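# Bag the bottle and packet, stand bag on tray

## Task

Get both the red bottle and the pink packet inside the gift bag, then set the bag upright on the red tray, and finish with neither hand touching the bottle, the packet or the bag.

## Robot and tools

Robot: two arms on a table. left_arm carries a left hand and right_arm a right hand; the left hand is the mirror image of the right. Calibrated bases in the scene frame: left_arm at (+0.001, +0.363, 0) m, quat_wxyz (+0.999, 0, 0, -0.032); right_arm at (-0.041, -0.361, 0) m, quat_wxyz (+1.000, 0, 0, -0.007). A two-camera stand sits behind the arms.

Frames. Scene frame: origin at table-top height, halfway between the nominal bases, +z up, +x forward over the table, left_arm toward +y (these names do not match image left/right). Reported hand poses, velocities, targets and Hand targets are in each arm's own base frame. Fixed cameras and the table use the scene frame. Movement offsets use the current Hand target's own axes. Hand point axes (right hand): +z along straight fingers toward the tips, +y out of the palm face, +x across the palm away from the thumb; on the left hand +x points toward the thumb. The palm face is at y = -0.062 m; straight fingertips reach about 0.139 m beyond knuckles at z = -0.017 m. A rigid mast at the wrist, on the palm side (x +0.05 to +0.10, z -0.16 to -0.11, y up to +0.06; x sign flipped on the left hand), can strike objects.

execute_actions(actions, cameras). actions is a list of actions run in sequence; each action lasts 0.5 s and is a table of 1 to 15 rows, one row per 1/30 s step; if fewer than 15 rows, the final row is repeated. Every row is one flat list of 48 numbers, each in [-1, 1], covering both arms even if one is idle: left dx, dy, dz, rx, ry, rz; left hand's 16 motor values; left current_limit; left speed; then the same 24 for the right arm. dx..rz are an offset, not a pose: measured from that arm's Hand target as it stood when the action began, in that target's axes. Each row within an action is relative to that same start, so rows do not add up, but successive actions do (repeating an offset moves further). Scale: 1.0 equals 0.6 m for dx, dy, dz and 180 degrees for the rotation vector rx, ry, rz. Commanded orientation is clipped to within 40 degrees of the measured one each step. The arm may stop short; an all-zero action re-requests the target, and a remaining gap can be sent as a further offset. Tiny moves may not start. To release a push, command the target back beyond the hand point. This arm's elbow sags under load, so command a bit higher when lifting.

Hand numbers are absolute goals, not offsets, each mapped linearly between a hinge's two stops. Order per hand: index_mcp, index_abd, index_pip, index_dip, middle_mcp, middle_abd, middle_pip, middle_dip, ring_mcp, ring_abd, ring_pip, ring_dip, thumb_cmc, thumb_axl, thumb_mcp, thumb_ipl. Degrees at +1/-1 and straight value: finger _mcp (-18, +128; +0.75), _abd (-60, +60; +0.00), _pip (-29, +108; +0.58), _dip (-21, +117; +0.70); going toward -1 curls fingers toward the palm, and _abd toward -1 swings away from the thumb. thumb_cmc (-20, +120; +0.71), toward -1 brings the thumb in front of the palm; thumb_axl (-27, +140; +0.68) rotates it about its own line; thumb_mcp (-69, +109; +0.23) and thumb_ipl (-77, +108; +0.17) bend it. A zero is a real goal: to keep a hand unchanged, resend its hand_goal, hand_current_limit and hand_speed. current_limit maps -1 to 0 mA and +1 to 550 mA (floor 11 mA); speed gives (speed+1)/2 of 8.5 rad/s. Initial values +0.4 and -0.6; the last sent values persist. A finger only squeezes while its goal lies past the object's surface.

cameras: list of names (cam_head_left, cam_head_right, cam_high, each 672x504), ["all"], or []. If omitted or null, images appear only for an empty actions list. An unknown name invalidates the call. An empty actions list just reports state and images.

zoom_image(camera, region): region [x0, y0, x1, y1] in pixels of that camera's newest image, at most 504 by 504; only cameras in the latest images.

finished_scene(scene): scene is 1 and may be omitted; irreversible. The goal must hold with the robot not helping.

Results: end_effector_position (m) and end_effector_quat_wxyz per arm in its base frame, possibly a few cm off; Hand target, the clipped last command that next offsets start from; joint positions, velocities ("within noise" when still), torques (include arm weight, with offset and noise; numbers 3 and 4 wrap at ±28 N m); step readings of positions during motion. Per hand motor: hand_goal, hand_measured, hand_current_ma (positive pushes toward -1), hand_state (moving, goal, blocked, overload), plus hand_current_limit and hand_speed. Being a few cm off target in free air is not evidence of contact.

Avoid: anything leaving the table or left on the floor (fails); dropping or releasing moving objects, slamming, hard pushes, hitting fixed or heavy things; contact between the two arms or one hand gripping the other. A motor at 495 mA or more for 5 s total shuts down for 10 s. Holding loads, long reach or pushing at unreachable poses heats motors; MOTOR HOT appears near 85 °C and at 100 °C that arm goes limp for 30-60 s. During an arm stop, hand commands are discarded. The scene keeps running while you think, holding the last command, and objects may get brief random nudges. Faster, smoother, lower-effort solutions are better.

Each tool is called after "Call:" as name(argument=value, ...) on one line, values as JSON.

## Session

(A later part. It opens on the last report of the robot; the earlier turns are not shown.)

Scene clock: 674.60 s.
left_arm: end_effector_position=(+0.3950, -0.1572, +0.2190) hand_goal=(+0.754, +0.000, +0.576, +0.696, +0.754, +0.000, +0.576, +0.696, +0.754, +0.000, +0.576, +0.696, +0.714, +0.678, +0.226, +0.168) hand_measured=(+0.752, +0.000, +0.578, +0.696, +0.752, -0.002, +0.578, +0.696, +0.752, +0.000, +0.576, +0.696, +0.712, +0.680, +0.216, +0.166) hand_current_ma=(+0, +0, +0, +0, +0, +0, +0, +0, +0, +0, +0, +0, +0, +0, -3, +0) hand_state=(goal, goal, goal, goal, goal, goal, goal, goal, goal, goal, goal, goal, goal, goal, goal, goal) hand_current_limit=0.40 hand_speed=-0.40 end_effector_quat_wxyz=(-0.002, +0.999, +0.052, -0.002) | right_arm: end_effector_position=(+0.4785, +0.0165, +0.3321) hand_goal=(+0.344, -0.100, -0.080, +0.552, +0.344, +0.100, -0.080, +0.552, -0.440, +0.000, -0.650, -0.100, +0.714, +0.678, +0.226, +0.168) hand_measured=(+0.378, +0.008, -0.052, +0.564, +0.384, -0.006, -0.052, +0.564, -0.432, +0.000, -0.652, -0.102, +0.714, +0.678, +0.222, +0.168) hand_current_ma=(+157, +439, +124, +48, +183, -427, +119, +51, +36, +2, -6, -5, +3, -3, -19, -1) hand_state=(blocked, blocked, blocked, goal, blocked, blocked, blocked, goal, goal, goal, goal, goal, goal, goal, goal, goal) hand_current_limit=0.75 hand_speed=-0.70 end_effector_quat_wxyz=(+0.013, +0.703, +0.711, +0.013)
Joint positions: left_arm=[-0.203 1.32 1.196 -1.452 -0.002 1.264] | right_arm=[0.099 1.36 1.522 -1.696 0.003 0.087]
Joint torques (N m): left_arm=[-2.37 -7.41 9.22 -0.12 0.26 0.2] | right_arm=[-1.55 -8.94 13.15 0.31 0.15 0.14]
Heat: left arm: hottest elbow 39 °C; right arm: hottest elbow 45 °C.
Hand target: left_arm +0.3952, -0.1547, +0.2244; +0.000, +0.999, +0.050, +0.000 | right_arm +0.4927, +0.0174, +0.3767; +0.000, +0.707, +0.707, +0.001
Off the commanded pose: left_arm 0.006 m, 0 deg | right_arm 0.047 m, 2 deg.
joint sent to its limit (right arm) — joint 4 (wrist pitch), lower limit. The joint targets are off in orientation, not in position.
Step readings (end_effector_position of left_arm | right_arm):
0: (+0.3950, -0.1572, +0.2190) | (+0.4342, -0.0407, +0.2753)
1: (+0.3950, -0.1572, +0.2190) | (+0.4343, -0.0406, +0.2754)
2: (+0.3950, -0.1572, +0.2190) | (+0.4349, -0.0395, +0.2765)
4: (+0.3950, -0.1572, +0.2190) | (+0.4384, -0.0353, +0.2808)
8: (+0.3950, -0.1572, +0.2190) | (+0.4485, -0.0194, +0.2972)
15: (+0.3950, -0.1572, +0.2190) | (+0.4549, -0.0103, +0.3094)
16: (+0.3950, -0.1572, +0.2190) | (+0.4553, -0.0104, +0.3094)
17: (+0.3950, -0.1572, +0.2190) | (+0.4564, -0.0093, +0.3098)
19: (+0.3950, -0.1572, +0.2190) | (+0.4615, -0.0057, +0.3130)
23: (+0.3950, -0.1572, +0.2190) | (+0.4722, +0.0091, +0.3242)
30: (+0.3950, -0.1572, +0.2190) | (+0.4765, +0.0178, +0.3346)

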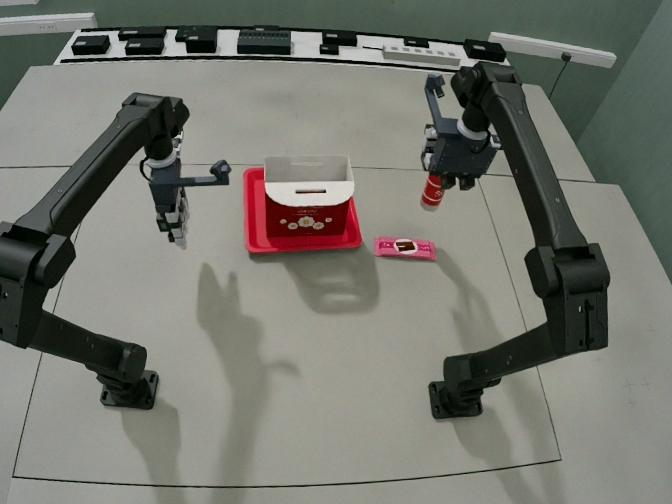

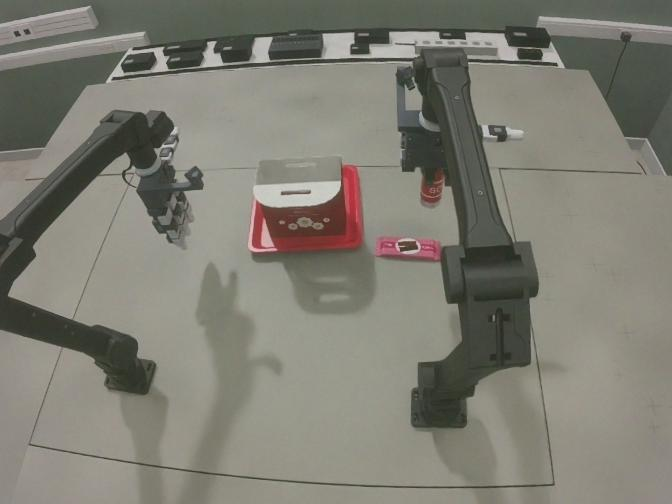

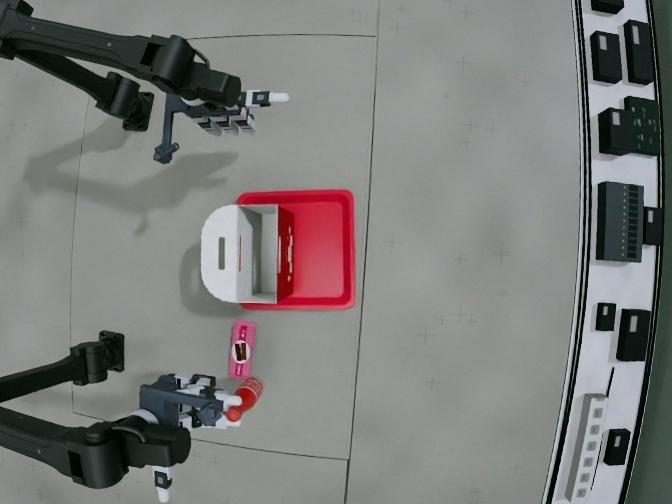

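Call:
execute_actions(actions=[[[0,0,0,0,0,0,0.754,0,0.576,0.696,0.754,0,0.576,0.696,0.754,0,0.576,0.696,0.714,0.678,0.226,0.168,0.4,-0.4,0.05,0.033,-0.055,0,0,0,0.344,-0.1,-0.081,0.551,0.344,0.1,-0.081,0.551,-0.44,0,-0.65,-0.1,0.714,0.678,0.226,0.168,0.75,-0.7]],[[0,0,0,0,0,0,0.754,0,0.576,0.696,0.754,0,0.576,0.696,0.754,0,0.576,0.696,0.714,0.678,0.226,0.168,0.4,-0.4,0.05,0.033,-0.055,0,0,0,0.344,-0.1,-0.081,0.551,0.344,0.1,-0.081,0.551,-0.44,0,-0.65,-0.1,0.714,0.678,0.226,0.168,0.75,-0.7]],[[0,0,0,0,0,0,0.754,0,0.576,0.696,0.754,0,0.576,0.696,0.754,0,0.576,0.696,0.714,0.678,0.226,0.168,0.4,-0.4,0.05,0.0,-0.055,0,0,0,0.344,-0.1,-0.081,0.551,0.344,0.1,-0.081,0.551,-0.44,0,-0.65,-0.1,0.714,0.678,0.226,0.168,0.75,-0.7]]], cameras=["all"])

Call:
zoom_image(camera="cam_high", region=[130, 280, 330, 480])

Call:
zoom_image(camera="cam_head_left", region=[350, 30, 510, 190])

Scene clock: 681.77 s.
left_arm: end_effector_position=(+0.3950, -0.1572, +0.2190) hand_goal=(+0.754, +0.000, +0.576, +0.696, +0.754, +0.000, +0.576, +0.696, +0.754, +0.000, +0.576, +0.696, +0.714, +0.678, +0.226, +0.168) hand_measured=(+0.752, +0.000, +0.578, +0.696, +0.752, -0.002, +0.578, +0.696, +0.752, +0.000, +0.576, +0.696, +0.712, +0.680, +0.216, +0.166) hand_current_ma=(+0, +0, +0, +0, +0, +0, +0, +0, +0, +0, +0, +0, +0, +0, -3, +0) hand_state=(goal, goal, goal, goal, goal, goal, goal, goal, goal, goal, goal, goal, goal, goal, goal, goal) hand_current_limit=0.40 hand_speed=-0.40 end_effector_quat_wxyz=(-0.002, +0.999, +0.052, -0.002) | right_arm: end_effector_position=(+0.5270, +0.1067, +0.4272) hand_goal=(+0.344, -0.100, -0.080, +0.552, +0.344, +0.100, -0.080, +0.552, -0.440, +0.000, -0.650, -0.100, +0.714, +0.678, +0.226, +0.168) hand_measured=(+0.378, +0.008, -0.054, +0.562, +0.392, -0.006, -0.048, +0.566, -0.432, +0.000, -0.652, -0.102, +0.716, +0.678, +0.222, +0.168) hand_current_ma=(+157, +439, +110, +43, +232, -427, +136, +61, +36, +2, -6, -5, +5, -3, -19, -1) hand_state=(blocked, blocked, blocked, goal, blocked, blocked, blocked, goal, goal, goal, goal, goal, goal, goal, goal, goal) hand_current_limit=0.75 hand_speed=-0.70 end_effector_quat_wxyz=(+0.068, +0.694, +0.711, +0.096)
Joint positions: left_arm=[-0.203 1.32 1.196 -1.452 -0.002 1.264] | right_arm=[0.291 1.458 1.818 -1.696 0.026 0.264]
Joint torques (N m): left_arm=[-2.32 -7.47 9.24 -0.12 0.25 0.2] | right_arm=[-1.49 -10.99 13.29 0.73 0.23 0.11]
Heat: left arm: hottest elbow 39 °C; right arm: hottest elbow 46 °C.
Hand target: left_arm +0.3952, -0.1547, +0.2244; +0.000, +0.999, +0.050, +0.000 | right_arm +0.5320, +0.1073, +0.4759; +0.000, +0.707, +0.707, +0.001
Off the commanded pose: left_arm 0.006 m, 0 deg | right_arm 0.049 m, 14 deg.
joint sent to its limit (right arm) — joint 4 (wrist pitch), lower limit. The joint targets are off in position and orientation.
Step readings (end_effector_position of left_arm | right_arm):
0: (+0.3950, -0.1572, +0.2190) | (+0.4785, +0.0167, +0.3321)
1: (+0.3950, -0.1572, +0.2190) | (+0.4786, +0.0166, +0.3323)
2: (+0.3950, -0.1572, +0.2190) | (+0.4792, +0.0180, +0.3335)
4: (+0.3950, -0.1572, +0.2190) | (+0.4835, +0.0216, +0.3389)
8: (+0.3950, -0.1572, +0.2190) | (+0.4940, +0.0378, +0.3565)
15: (+0.3950, -0.1572, +0.2190) | (+0.4986, +0.0479, +0.3698)
16: (+0.3950, -0.1572, +0.2190) | (+0.4992, +0.0478, +0.3700)
17: (+0.3950, -0.1572, +0.2190) | (+0.5007, +0.0488, +0.3711)
19: (+0.3950, -0.1572, +0.2190) | (+0.5065, +0.0523, +0.3754)
23: (+0.3950, -0.1572, +0.2190) | (+0.5182, +0.0665, +0.3875)
30: (+0.3950, -0.1572, +0.2190) | (+0.5216, +0.0766, +0.3971)
31: (+0.3950, -0.1572, +0.2190) | (+0.5219, +0.0768, +0.3976)
32: (+0.3950, -0.1572, +0.2190) | (+0.5223, +0.0782, +0.3992)
34: (+0.3950, -0.1572, +0.2190) | (+0.5242, +0.0815, +0.4038)
38: (+0.3950, -0.1572, +0.2190) | (+0.5253, +0.0963, +0.4175)
45: (+0.3950, -0.1572, +0.2190) | (+0.5252, +0.1070, +0.4304)

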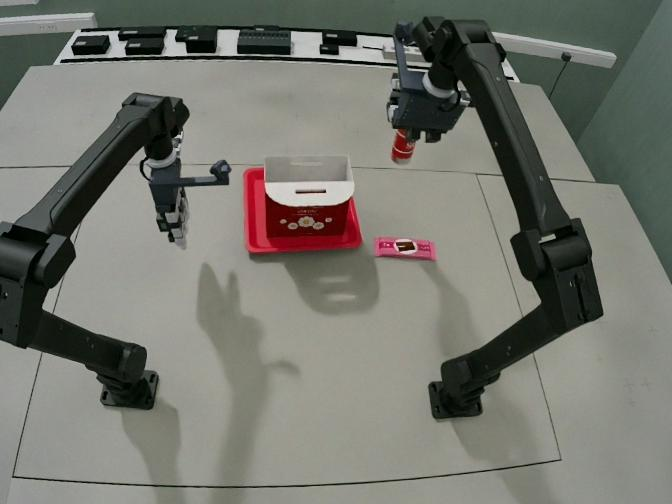

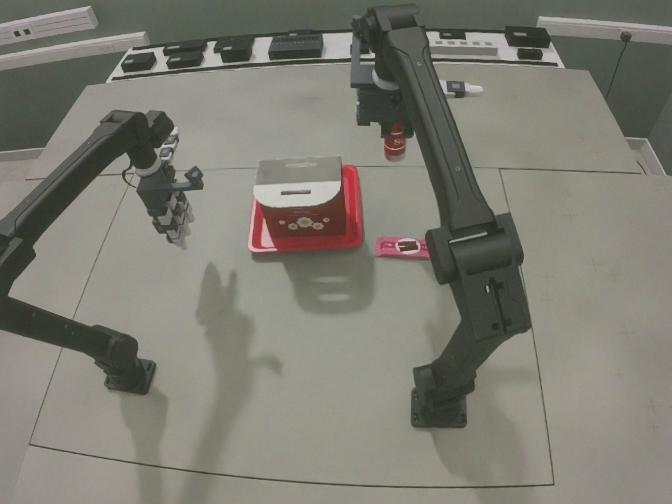

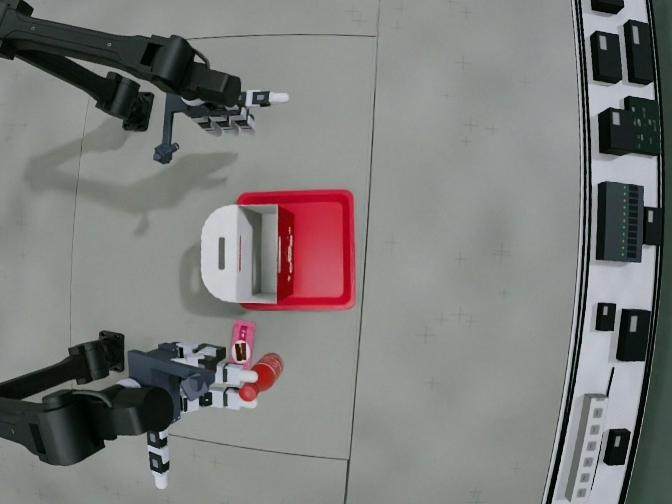

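Scaled by 2.520 from the camera's 672x504 image, which has a finer 960x720 frame.

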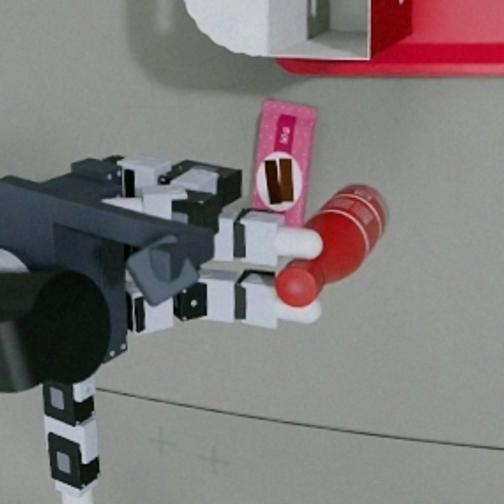

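Scaled by 3.150 from the camera's 672x504 image, which has a finer 960x720 frame.

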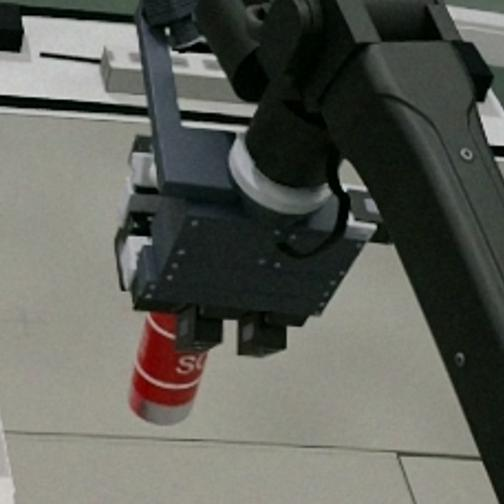

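Call:
execute_actions(actions=[[[0,0,0,0,0,0,0.754,0,0.576,0.696,0.754,0,0.576,0.696,0.754,0,0.576,0.696,0.714,0.678,0.226,0.168,0.4,-0.4,0.07,-0.0165,-0.005,0,0,0,0.344,-0.1,-0.081,0.551,0.344,0.1,-0.081,0.551,-0.44,0,-0.65,-0.1,0.714,0.678,0.226,0.168,0.75,-0.7]],[[0,0,0,0,0,0,0.754,0,0.576,0.696,0.754,0,0.576,0.696,0.754,0,0.576,0.696,0.714,0.678,0.226,0.168,0.4,-0.4,0.07,-0.0165,-0.005,0,0,0,0.344,-0.1,-0.081,0.551,0.344,0.1,-0.081,0.551,-0.44,0,-0.65,-0.1,0.714,0.678,0.226,0.168,0.75,-0.7]]], cameras=["all"])

Call:
zoom_image(camera="cam_high", region=[150, 200, 350, 400])

Call:
zoom_image(camera="cam_head_left", region=[250, 30, 470, 250])

Scene clock: 693.60 s.
left_arm: end_effector_position=(+0.3950, -0.1572, +0.2190) hand_goal=(+0.754, +0.000, +0.576, +0.696, +0.754, +0.000, +0.576, +0.696, +0.754, +0.000, +0.576, +0.696, +0.714, +0.678, +0.226, +0.168) hand_measured=(+0.752, +0.000, +0.578, +0.696, +0.752, -0.002, +0.578, +0.696, +0.752, +0.000, +0.576, +0.696, +0.712, +0.680, +0.216, +0.166) hand_current_ma=(+0, +0, +0, +0, +0, +0, +0, +0, +0, +0, +0, +0, +0, +0, -3, +0) hand_state=(goal, goal, goal, goal, goal, goal, goal, goal, goal, goal, goal, goal, goal, goal, goal, goal) hand_current_limit=0.40 hand_speed=-0.40 end_effector_quat_wxyz=(-0.002, +0.999, +0.052, -0.002) | right_arm: end_effector_position=(+0.5077, +0.1901, +0.4331) hand_goal=(+0.344, -0.100, -0.080, +0.552, +0.344, +0.100, -0.080, +0.552, -0.440, +0.000, -0.650, -0.100, +0.714, +0.678, +0.226, +0.168) hand_measured=(+0.376, +0.008, -0.054, +0.562, +0.400, -0.006, -0.044, +0.568, -0.432, +0.000, -0.652, -0.102, +0.716, +0.678, +0.222, +0.168) hand_current_ma=(+152, +439, +108, +37, +266, -426, +154, +69, +36, +2, -6, -5, +6, -3, -19, -1) hand_state=(blocked, blocked, blocked, goal, blocked, blocked, blocked, goal, goal, goal, goal, goal, goal, goal, goal, goal) hand_current_limit=0.75 hand_speed=-0.70 end_effector_quat_wxyz=(+0.058, +0.691, +0.712, +0.113)
Joint positions: left_arm=[-0.203 1.32 1.196 -1.452 -0.002 1.264] | right_arm=[0.476 1.485 1.861 -1.696 0.037 0.442]
Joint torques (N m): left_arm=[-2.26 -7.41 9.24 -0.12 0.25 0.19] | right_arm=[-1.96 -10.7 13.38 0.96 0.32 0.05]
Heat: left arm: hottest elbow 39 °C; right arm: hottest elbow 45 °C.
Hand target: left_arm +0.3952, -0.1547, +0.2244; +0.000, +0.999, +0.050, +0.000 | right_arm +0.5123, +0.1913, +0.4818; +0.000, +0.707, +0.707, +0.001
Off the commanded pose: left_arm 0.006 m, 0 deg | right_arm 0.049 m, 15 deg.
joint sent to its limit (right arm) — joint 4 (wrist pitch), lower limit. The joint targets are off in position and orientation.
Step readings (end_effector_position of left_arm | right_arm):
0: (+0.3950, -0.1572, +0.2190) | (+0.5270, +0.1066, +0.4272)
1: (+0.3950, -0.1572, +0.2190) | (+0.5270, +0.1068, +0.4272)
2: (+0.3950, -0.1572, +0.2190) | (+0.5264, +0.1087, +0.4272)
4: (+0.3950, -0.1572, +0.2190) | (+0.5249, +0.1132, +0.4276)
8: (+0.3950, -0.1572, +0.2190) | (+0.5193, +0.1358, +0.4289)
15: (+0.3950, -0.1572, +0.2190) | (+0.5157, +0.1520, +0.4314)
16: (+0.3950, -0.1572, +0.2190) | (+0.5158, +0.1518, +0.4316)
17: (+0.3950, -0.1572, +0.2190) | (+0.5156, +0.1532, +0.4317)
19: (+0.3950, -0.1572, +0.2190) | (+0.5148, +0.1579, +0.4331)
23: (+0.3950, -0.1572, +0.2190) | (+0.5102, +0.1779, +0.4341)
30: (+0.3950, -0.1572, +0.2190) | (+0.5073, +0.1914, +0.4337)

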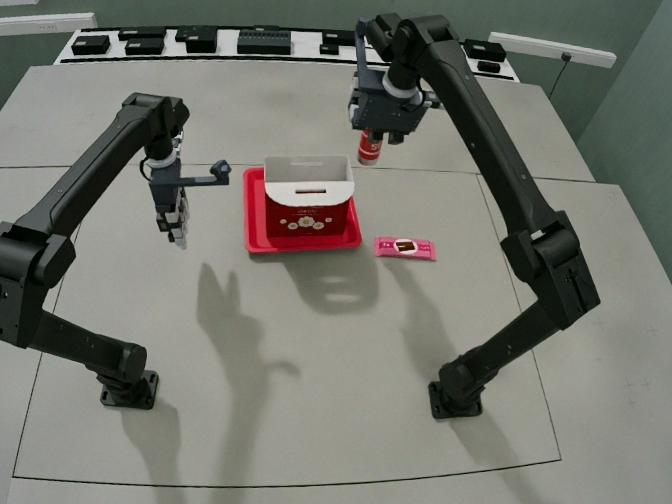

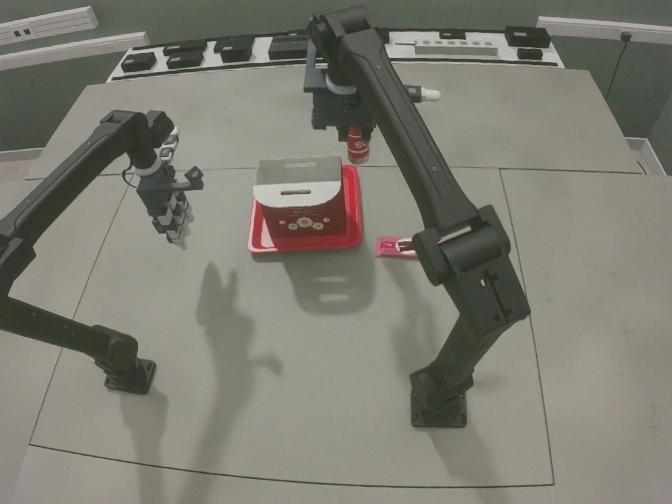

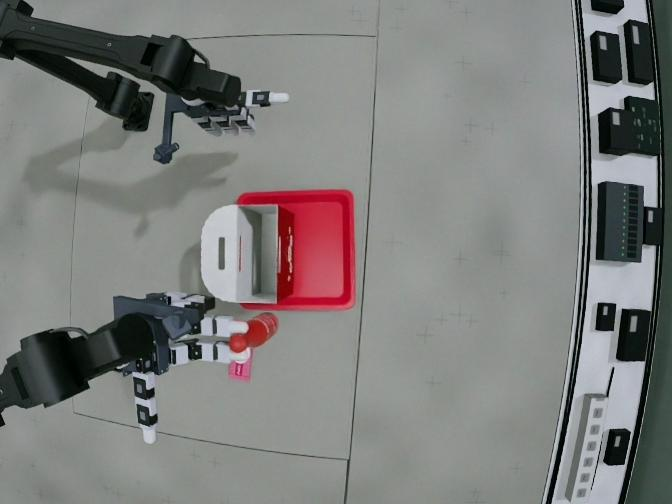

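Scaled by 2.520 from the camera's 672x504 image, which has a finer 960x720 frame.

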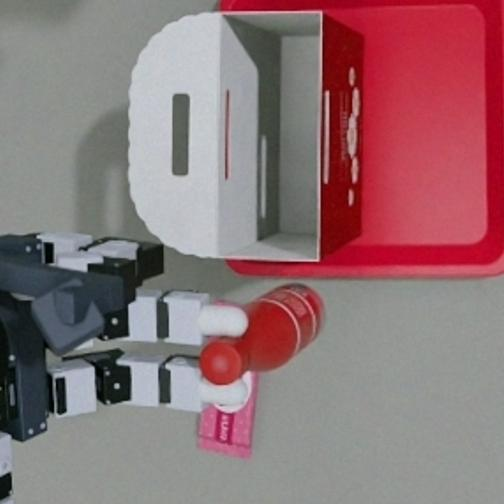

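Scaled by 2.291 from the camera's 672x504 image, which has a finer 960x720 frame.

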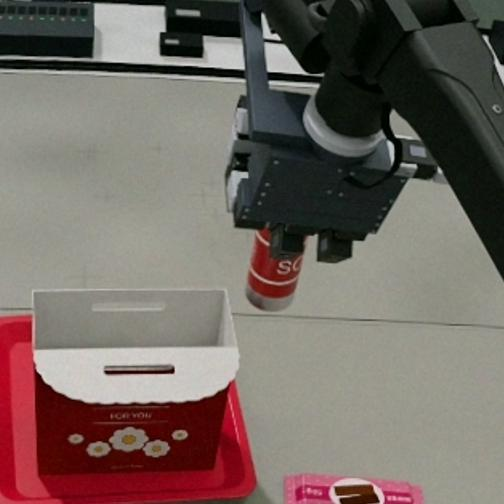

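Call:
zoom_image(camera="cam_head_right", region=[240, 100, 400, 260])

Call:
zoom_image(camera="cam_head_left", region=[240, 100, 400, 260])

Scaled by 3.150 from the camera's 672x504 image, which has a finer 960x720 frame.

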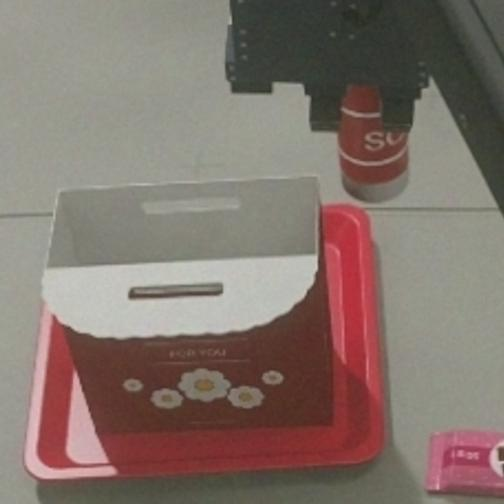

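Scaled by 3.150 from the camera's 672x504 image, which has a finer 960x720 frame.

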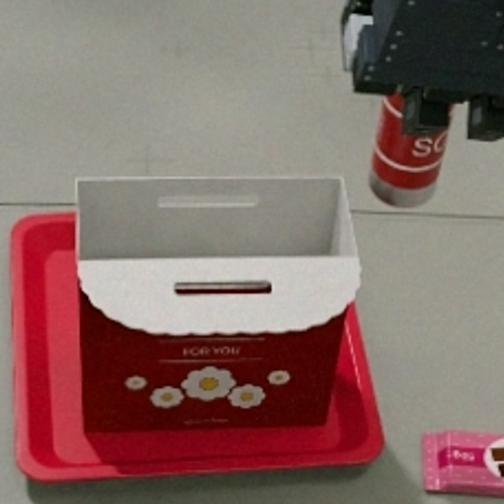

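Call:
execute_actions(actions=[[[0,0,0,0,0,0,0.754,0,0.576,0.696,0.754,0,0.576,0.696,0.754,0,0.576,0.696,0.714,0.678,0.226,0.168,0.4,-0.4,0.0,0,-0.05,0,0,0,0.344,-0.1,-0.081,0.551,0.344,0.1,-0.081,0.551,-0.44,0,-0.65,-0.1,0.714,0.678,0.226,0.168,0.75,-0.7]]], cameras=["all"])

Call:
zoom_image(camera="cam_head_left", region=[240, 60, 400, 260])

Call:
zoom_image(camera="cam_head_right", region=[240, 60, 400, 260])

Scene clock: 733.50 s.
left_arm: end_effector_position=(+0.3950, -0.1572, +0.2190) hand_goal=(+0.754, +0.000, +0.576, +0.696, +0.754, +0.000, +0.576, +0.696, +0.754, +0.000, +0.576, +0.696, +0.714, +0.678, +0.226, +0.168) hand_measured=(+0.752, +0.000, +0.578, +0.696, +0.752, -0.002, +0.578, +0.696, +0.752, +0.000, +0.576, +0.696, +0.712, +0.680, +0.216, +0.166) hand_current_ma=(+0, +0, +0, +0, +0, +0, +0, +0, +0, +0, +0, +0, +0, +0, -3, +0) hand_state=(goal, goal, goal, goal, goal, goal, goal, goal, goal, goal, goal, goal, goal, goal, goal, goal) hand_current_limit=0.40 hand_speed=-0.40 end_effector_quat_wxyz=(-0.002, +0.999, +0.052, -0.002) | right_arm: end_effector_position=(+0.5116, +0.1914, +0.4614) hand_goal=(+0.344, -0.100, -0.080, +0.552, +0.344, +0.100, -0.080, +0.552, -0.440, +0.000, -0.650, -0.100, +0.714, +0.678, +0.226, +0.168) hand_measured=(+0.376, +0.008, -0.054, +0.562, +0.400, -0.006, -0.044, +0.568, -0.432, +0.000, -0.652, -0.102, +0.716, +0.678, +0.222, +0.168) hand_current_ma=(+152, +439, +108, +37, +266, -426, +154, +69, +36, +2, -6, -5, +6, -3, -19, -1) hand_state=(blocked, blocked, blocked, goal, blocked, blocked, blocked, goal, goal, goal, goal, goal, goal, goal, goal, goal) hand_current_limit=0.75 hand_speed=-0.70 end_effector_quat_wxyz=(+0.069, +0.689, +0.708, +0.139)
Joint positions: left_arm=[-0.203 1.32 1.196 -1.452 -0.002 1.264] | right_arm=[0.476 1.486 1.92 -1.696 0.041 0.442]
Joint torques (N m): left_arm=[-2.2 -7.41 9.24 -0.13 0.25 0.19] | right_arm=[-1.67 -11.52 13.18 1.02 0.44 0.08]
Heat: left arm: hottest elbow 39 °C; right arm: hottest elbow 45 °C.
Hand target: left_arm +0.3952, -0.1547, +0.2244; +0.000, +0.999, +0.050, +0.000 | right_arm +0.5123, +0.1912, +0.5118; +0.000, +0.707, +0.707, +0.001
Off the commanded pose: left_arm 0.006 m, 0 deg | right_arm 0.050 m, 18 deg.
joint sent to its limit (right arm) — joint 4 (wrist pitch), lower limit. The joint targets are off in position and orientation.
Step readings (end_effector_position of left_arm | right_arm):
0: (+0.3950, -0.1572, +0.2190) | (+0.5077, +0.1901, +0.4331)
1: (+0.3950, -0.1572, +0.2190) | (+0.5078, +0.1901, +0.4333)
2: (+0.3950, -0.1572, +0.2190) | (+0.5079, +0.1902, +0.4342)
4: (+0.3950, -0.1572, +0.2190) | (+0.5087, +0.1905, +0.4381)
8: (+0.3950, -0.1572, +0.2190) | (+0.5105, +0.1910, +0.4509)
15: (+0.3950, -0.1572, +0.2190) | (+0.5116, +0.1914, +0.4614)

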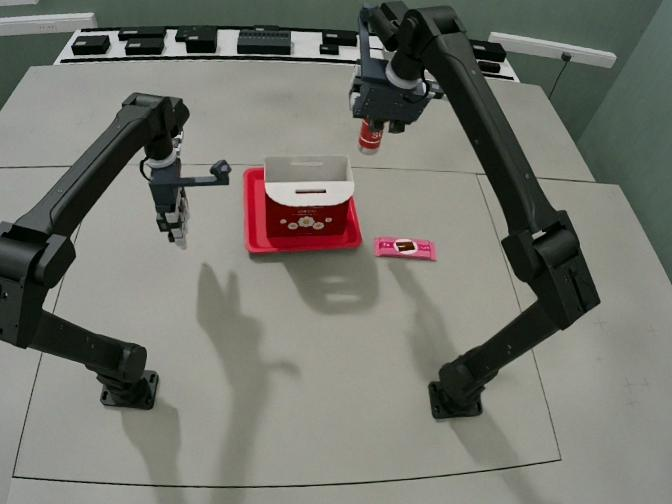

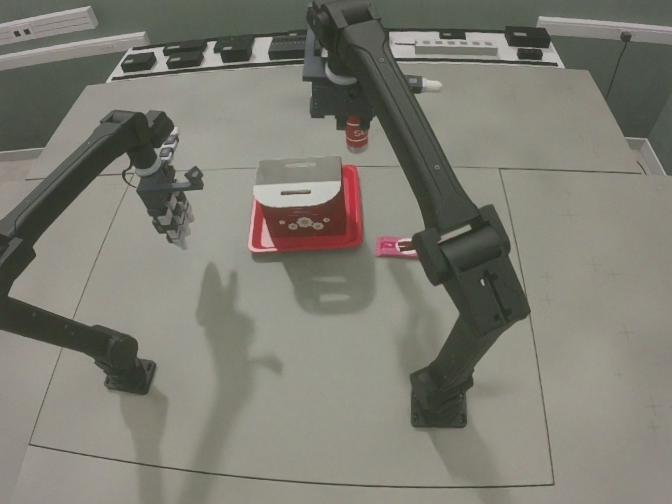

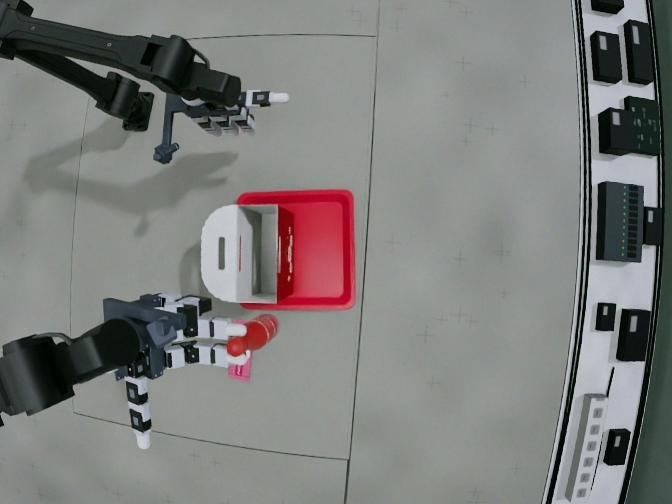

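Scaled by 2.520 from the camera's 672x504 image, which has a finer 960x720 frame.

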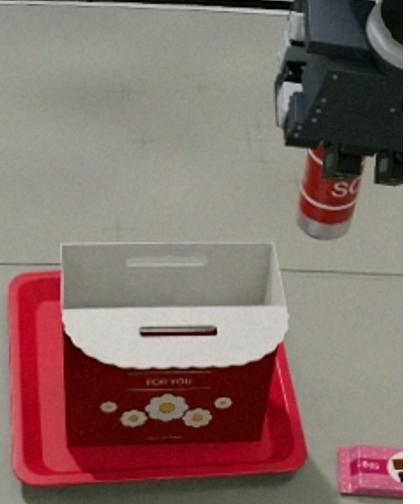

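Scaled by 2.520 from the camera's 672x504 image, which has a finer 960x720 frame.

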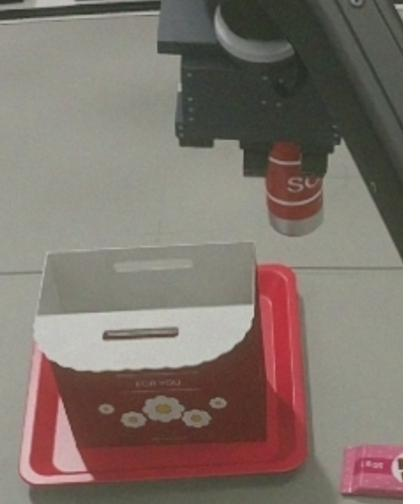

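Call:
execute_actions(actions=[[[0,0,0,0,0,0,0.754,0,0.576,0.696,0.754,0,0.576,0.696,0.754,0,0.576,0.696,0.714,0.678,0.226,0.168,0.4,-0.4,0.047,-0.016,0,0,0,0,0.344,-0.1,-0.081,0.551,0.344,0.1,-0.081,0.551,-0.44,0,-0.65,-0.1,0.714,0.678,0.226,0.168,0.75,-0.7]],[[0,0,0,0,0,0,0.754,0,0.576,0.696,0.754,0,0.576,0.696,0.754,0,0.576,0.696,0.714,0.678,0.226,0.168,0.4,-0.4,0.047,-0.016,0,0,0,0,0.344,-0.1,-0.081,0.551,0.344,0.1,-0.081,0.551,-0.44,0,-0.65,-0.1,0.714,0.678,0.226,0.168,0.75,-0.7]],[[0,0,0,0,0,0,0.754,0,0.576,0.696,0.754,0,0.576,0.696,0.754,0,0.576,0.696,0.714,0.678,0.226,0.168,0.4,-0.4,0.047,-0.016,0,0,0,0,0.344,-0.1,-0.081,0.551,0.344,0.1,-0.081,0.551,-0.44,0,-0.65,-0.1,0.714,0.678,0.226,0.168,0.75,-0.7]]], cameras=["all"])

Call:
zoom_image(camera="cam_head_left", region=[240, 60, 400, 260])

Call:
zoom_image(camera="cam_head_right", region=[240, 60, 400, 260])

Call:
zoom_image(camera="cam_high", region=[150, 180, 350, 380])

Scene clock: 742.07 s.
left_arm: end_effector_position=(+0.3950, -0.1572, +0.2190) hand_goal=(+0.754, +0.000, +0.576, +0.696, +0.754, +0.000, +0.576, +0.696, +0.754, +0.000, +0.576, +0.696, +0.714, +0.678, +0.226, +0.168) hand_measured=(+0.752, +0.000, +0.578, +0.696, +0.752, -0.002, +0.578, +0.696, +0.752, +0.000, +0.576, +0.696, +0.712, +0.680, +0.216, +0.166) hand_current_ma=(+0, +0, +0, +0, +0, +0, +0, +0, +0, +0, +0, +0, +0, +0, -3, +0) hand_state=(goal, goal, goal, goal, goal, goal, goal, goal, goal, goal, goal, goal, goal, goal, goal, goal) hand_current_limit=0.40 hand_speed=-0.40 end_effector_quat_wxyz=(-0.002, +0.999, +0.052, -0.002) | right_arm: end_effector_position=(+0.4823, +0.2750, +0.4642) hand_goal=(+0.344, -0.100, -0.080, +0.552, +0.344, +0.100, -0.080, +0.552, -0.440, +0.000, -0.650, -0.100, +0.714, +0.678, +0.226, +0.168) hand_measured=(+0.372, +0.008, -0.060, +0.560, +0.402, -0.002, -0.044, +0.570, -0.432, +0.000, -0.652, -0.102, +0.716, +0.678, +0.222, +0.168) hand_current_ma=(+130, +439, +87, +32, +281, -410, +161, +74, +36, +2, -6, -5, +6, -3, -19, -1) hand_state=(moving, blocked, moving, goal, blocked, blocked, blocked, goal, goal, goal, goal, goal, goal, goal, goal, goal) hand_current_limit=0.75 hand_speed=-0.70 end_effector_quat_wxyz=(+0.052, +0.683, +0.712, +0.155)
Joint positions: left_arm=[-0.203 1.32 1.196 -1.452 -0.002 1.264] | right_arm=[0.658 1.53 1.978 -1.696 0.057 0.607]
Joint torques (N m): left_arm=[-2.32 -7.41 9.22 -0.1 0.26 0.19] | right_arm=[-1.03 -11.28 13.18 1.1 0.4 0.02]
Heat: left arm: hottest elbow 39 °C; right arm: hottest elbow 47 °C.
Hand target: left_arm +0.3952, -0.1547, +0.2244; +0.000, +0.999, +0.050, +0.000 | right_arm +0.4835, +0.2757, +0.5121; +0.000, +0.707, +0.707, +0.001
Off the commanded pose: left_arm 0.006 m, 0 deg | right_arm 0.048 m, 19 deg.
joint sent to its limit (right arm) — joint 4 (wrist pitch), lower limit. The joint targets are off in position and orientation.
Step readings (end_effector_position of left_arm | right_arm):
0: (+0.3950, -0.1572, +0.2190) | (+0.5116, +0.1914, +0.4614)
1: (+0.3950, -0.1572, +0.2190) | (+0.5117, +0.1913, +0.4614)
2: (+0.3950, -0.1572, +0.2190) | (+0.5112, +0.1922, +0.4614)
4: (+0.3950, -0.1572, +0.2190) | (+0.5096, +0.1952, +0.4619)
8: (+0.3950, -0.1572, +0.2190) | (+0.5040, +0.2093, +0.4632)
15: (+0.3950, -0.1572, +0.2190) | (+0.5000, +0.2200, +0.4653)
16: (+0.3950, -0.1572, +0.2190) | (+0.5001, +0.2199, +0.4653)
17: (+0.3950, -0.1572, +0.2190) | (+0.4998, +0.2209, +0.4652)
19: (+0.3950, -0.1572, +0.2190) | (+0.4990, +0.2244, +0.4658)
23: (+0.3950, -0.1572, +0.2190) | (+0.4947, +0.2378, +0.4655)
30: (+0.3950, -0.1572, +0.2190) | (+0.4918, +0.2476, +0.4635)
31: (+0.3950, -0.1572, +0.2190) | (+0.4918, +0.2476, +0.4635)
32: (+0.3950, -0.1572, +0.2190) | (+0.4914, +0.2490, +0.4634)
34: (+0.3950, -0.1572, +0.2190) | (+0.4904, +0.2528, +0.4642)
38: (+0.3950, -0.1572, +0.2190) | (+0.4851, +0.2666, +0.4653)
45: (+0.3950, -0.1572, +0.2190) | (+0.4821, +0.2754, +0.4648)

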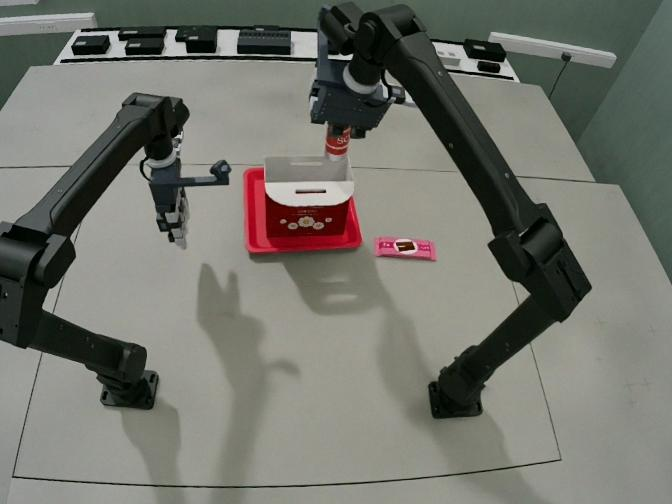

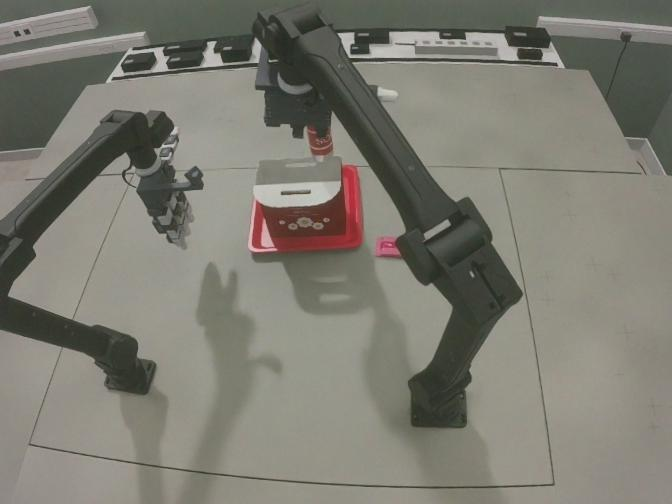

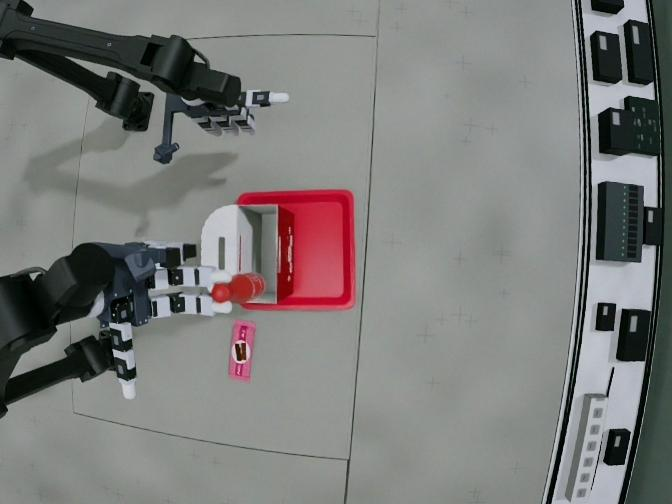

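Scaled by 2.520 from the camera's 672x504 image, which has a finer 960x720 frame.

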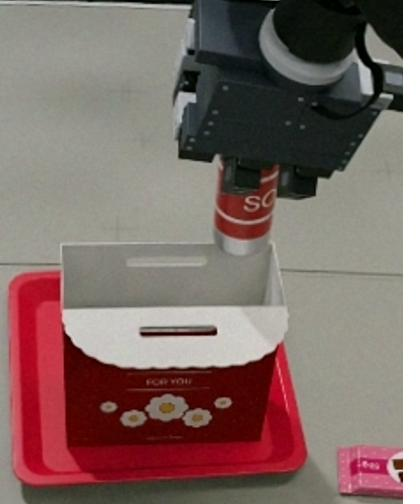

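Scaled by 2.520 from the camera's 672x504 image, which has a finer 960x720 frame.

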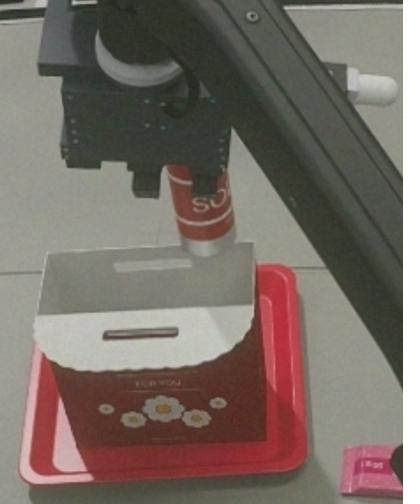

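Scaled by 2.520 from the camera's 672x504 image, which has a finer 960x720 frame.

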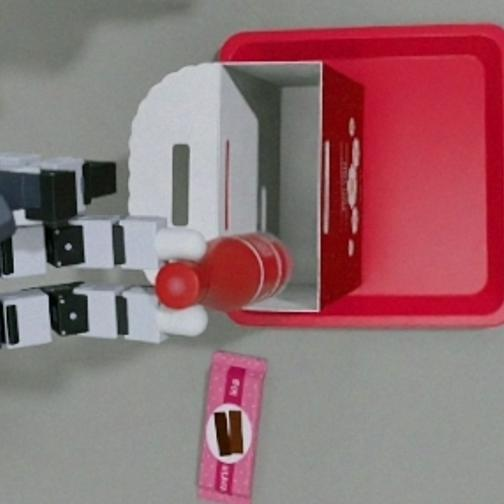

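Call:
execute_actions(actions=[[[0,0,0,0,0,0,0.754,0,0.576,0.696,0.754,0,0.576,0.696,0.754,0,0.576,0.696,0.714,0.678,0.226,0.168,0.4,-0.4,0.004,0,0.06,0,0,0,0.344,-0.1,-0.081,0.551,0.344,0.1,-0.081,0.551,-0.44,0,-0.65,-0.1,0.714,0.678,0.226,0.168,0.75,-0.7]],[[0,0,0,0,0,0,0.754,0,0.576,0.696,0.754,0,0.576,0.696,0.754,0,0.576,0.696,0.714,0.678,0.226,0.168,0.4,-0.4,0.004,0,0.05,0,0,0,0.344,-0.1,-0.081,0.551,0.344,0.1,-0.081,0.551,-0.44,0,-0.65,-0.1,0.714,0.678,0.226,0.168,0.75,-0.7]]], cameras=["all"])

Call:
zoom_image(camera="cam_head_left", region=[240, 60, 400, 260])

Call:
zoom_image(camera="cam_high", region=[150, 180, 350, 380])

Scene clock: 753.50 s.
left_arm: end_effector_position=(+0.3950, -0.1572, +0.2190) hand_goal=(+0.754, +0.000, +0.576, +0.696, +0.754, +0.000, +0.576, +0.696, +0.754, +0.000, +0.576, +0.696, +0.714, +0.678, +0.226, +0.168) hand_measured=(+0.752, +0.000, +0.578, +0.696, +0.752, -0.002, +0.578, +0.696, +0.752, +0.000, +0.576, +0.696, +0.712, +0.680, +0.216, +0.166) hand_current_ma=(+0, +0, +0, +0, +0, +0, +0, +0, +0, +0, +0, +0, +0, +0, -3, +0) hand_state=(goal, goal, goal, goal, goal, goal, goal, goal, goal, goal, goal, goal, goal, goal, goal, goal) hand_current_limit=0.40 hand_speed=-0.40 end_effector_quat_wxyz=(-0.002, +0.999, +0.052, -0.002) | right_arm: end_effector_position=(+0.4880, +0.2817, +0.4377) hand_goal=(+0.344, -0.100, -0.080, +0.552, +0.344, +0.100, -0.080, +0.552, -0.440, +0.000, -0.650, -0.100, +0.714, +0.678, +0.226, +0.168) hand_measured=(+0.372, +0.008, -0.060, +0.560, +0.402, -0.002, -0.044, +0.570, -0.432, +0.000, -0.652, -0.102, +0.716, +0.678, +0.222, +0.168) hand_current_ma=(+127, +439, +84, +32, +281, -410, +161, +74, +36, +2, -6, -5, +6, -3, -19, -1) hand_state=(blocked, blocked, blocked, goal, blocked, blocked, blocked, goal, goal, goal, goal, goal, goal, goal, goal, goal) hand_current_limit=0.75 hand_speed=-0.70 end_effector_quat_wxyz=(+0.038, +0.693, +0.708, +0.133)
Joint positions: left_arm=[-0.203 1.32 1.196 -1.452 -0.002 1.264] | right_arm=[0.658 1.563 1.963 -1.696 0.039 0.631]
Joint torques (N m): left_arm=[-2.26 -7.41 9.22 -0.1 0.26 0.19] | right_arm=[-0.97 -11.69 7.42 0.83 0.32 0.06]
Heat: left arm: hottest elbow 39 °C; right arm: hottest elbow 49 °C.
Hand target: left_arm +0.3952, -0.1547, +0.2244; +0.000, +0.999, +0.050, +0.000 | right_arm +0.4836, +0.2807, +0.4460; +0.000, +0.707, +0.707, +0.001
Off the commanded pose: left_arm 0.006 m, 0 deg | right_arm 0.009 m, 16 deg.
joint sent to its limit (right arm) — joint 4 (wrist pitch), lower limit. The joint targets are off in orientation, not in position.
Step readings (end_effector_position of left_arm | right_arm):
0: (+0.3950, -0.1572, +0.2190) | (+0.4823, +0.2750, +0.4642)
1: (+0.3950, -0.1572, +0.2190) | (+0.4823, +0.2750, +0.4642)
2: (+0.3950, -0.1572, +0.2190) | (+0.4823, +0.2750, +0.4639)
4: (+0.3950, -0.1572, +0.2190) | (+0.4825, +0.2755, +0.4629)
8: (+0.3950, -0.1572, +0.2190) | (+0.4838, +0.2769, +0.4591)
15: (+0.3950, -0.1572, +0.2190) | (+0.4864, +0.2791, +0.4530)
16: (+0.3950, -0.1572, +0.2190) | (+0.4864, +0.2792, +0.4527)
17: (+0.3950, -0.1572, +0.2190) | (+0.4863, +0.2793, +0.4526)
19: (+0.3950, -0.1572, +0.2190) | (+0.4861, +0.2796, +0.4522)
23: (+0.3950, -0.1572, +0.2190) | (+0.4859, +0.2798, +0.4482)
30: (+0.3950, -0.1572, +0.2190) | (+0.4875, +0.2812, +0.4393)

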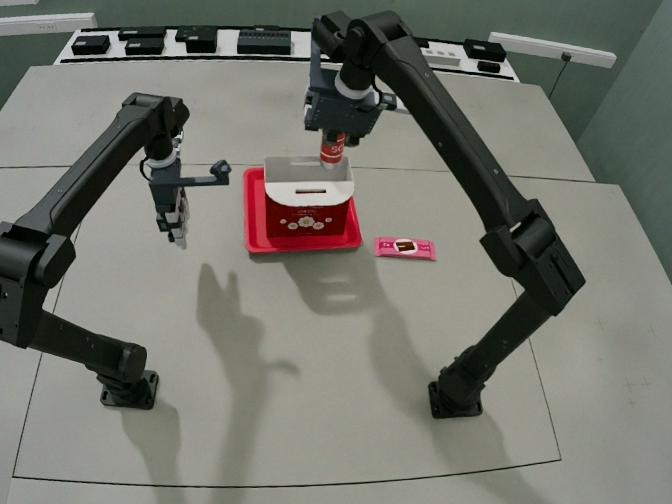

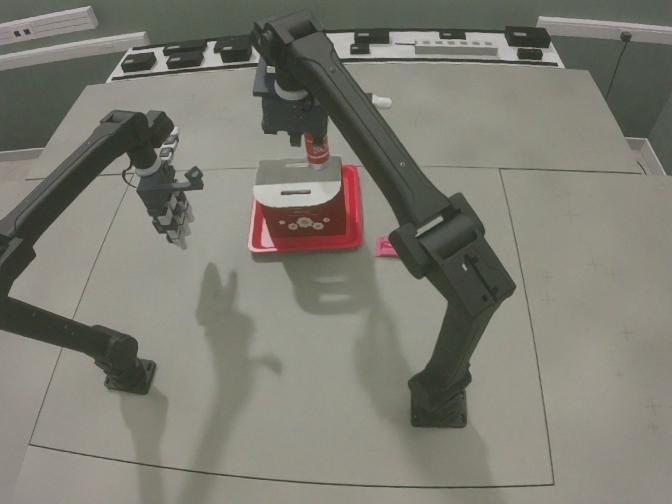

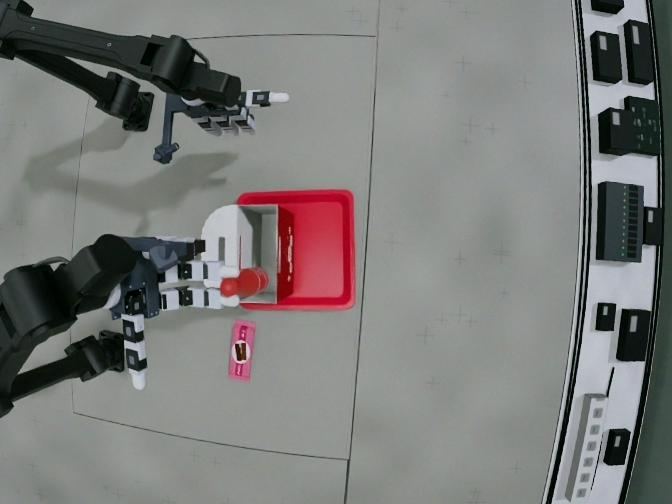

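Scaled by 2.520 from the camera's 672x504 image, which has a finer 960x720 frame.

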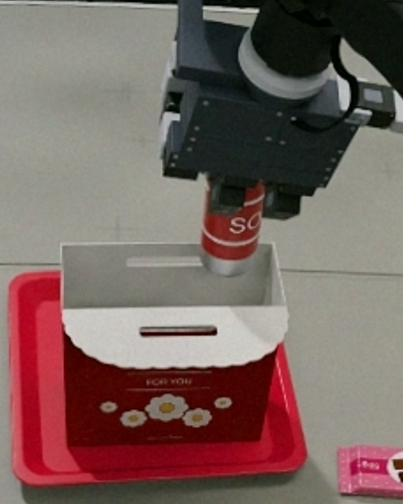

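Scaled by 2.520 from the camera's 672x504 image, which has a finer 960x720 frame.

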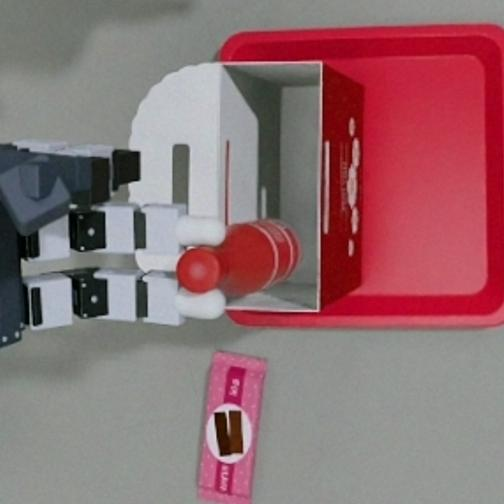

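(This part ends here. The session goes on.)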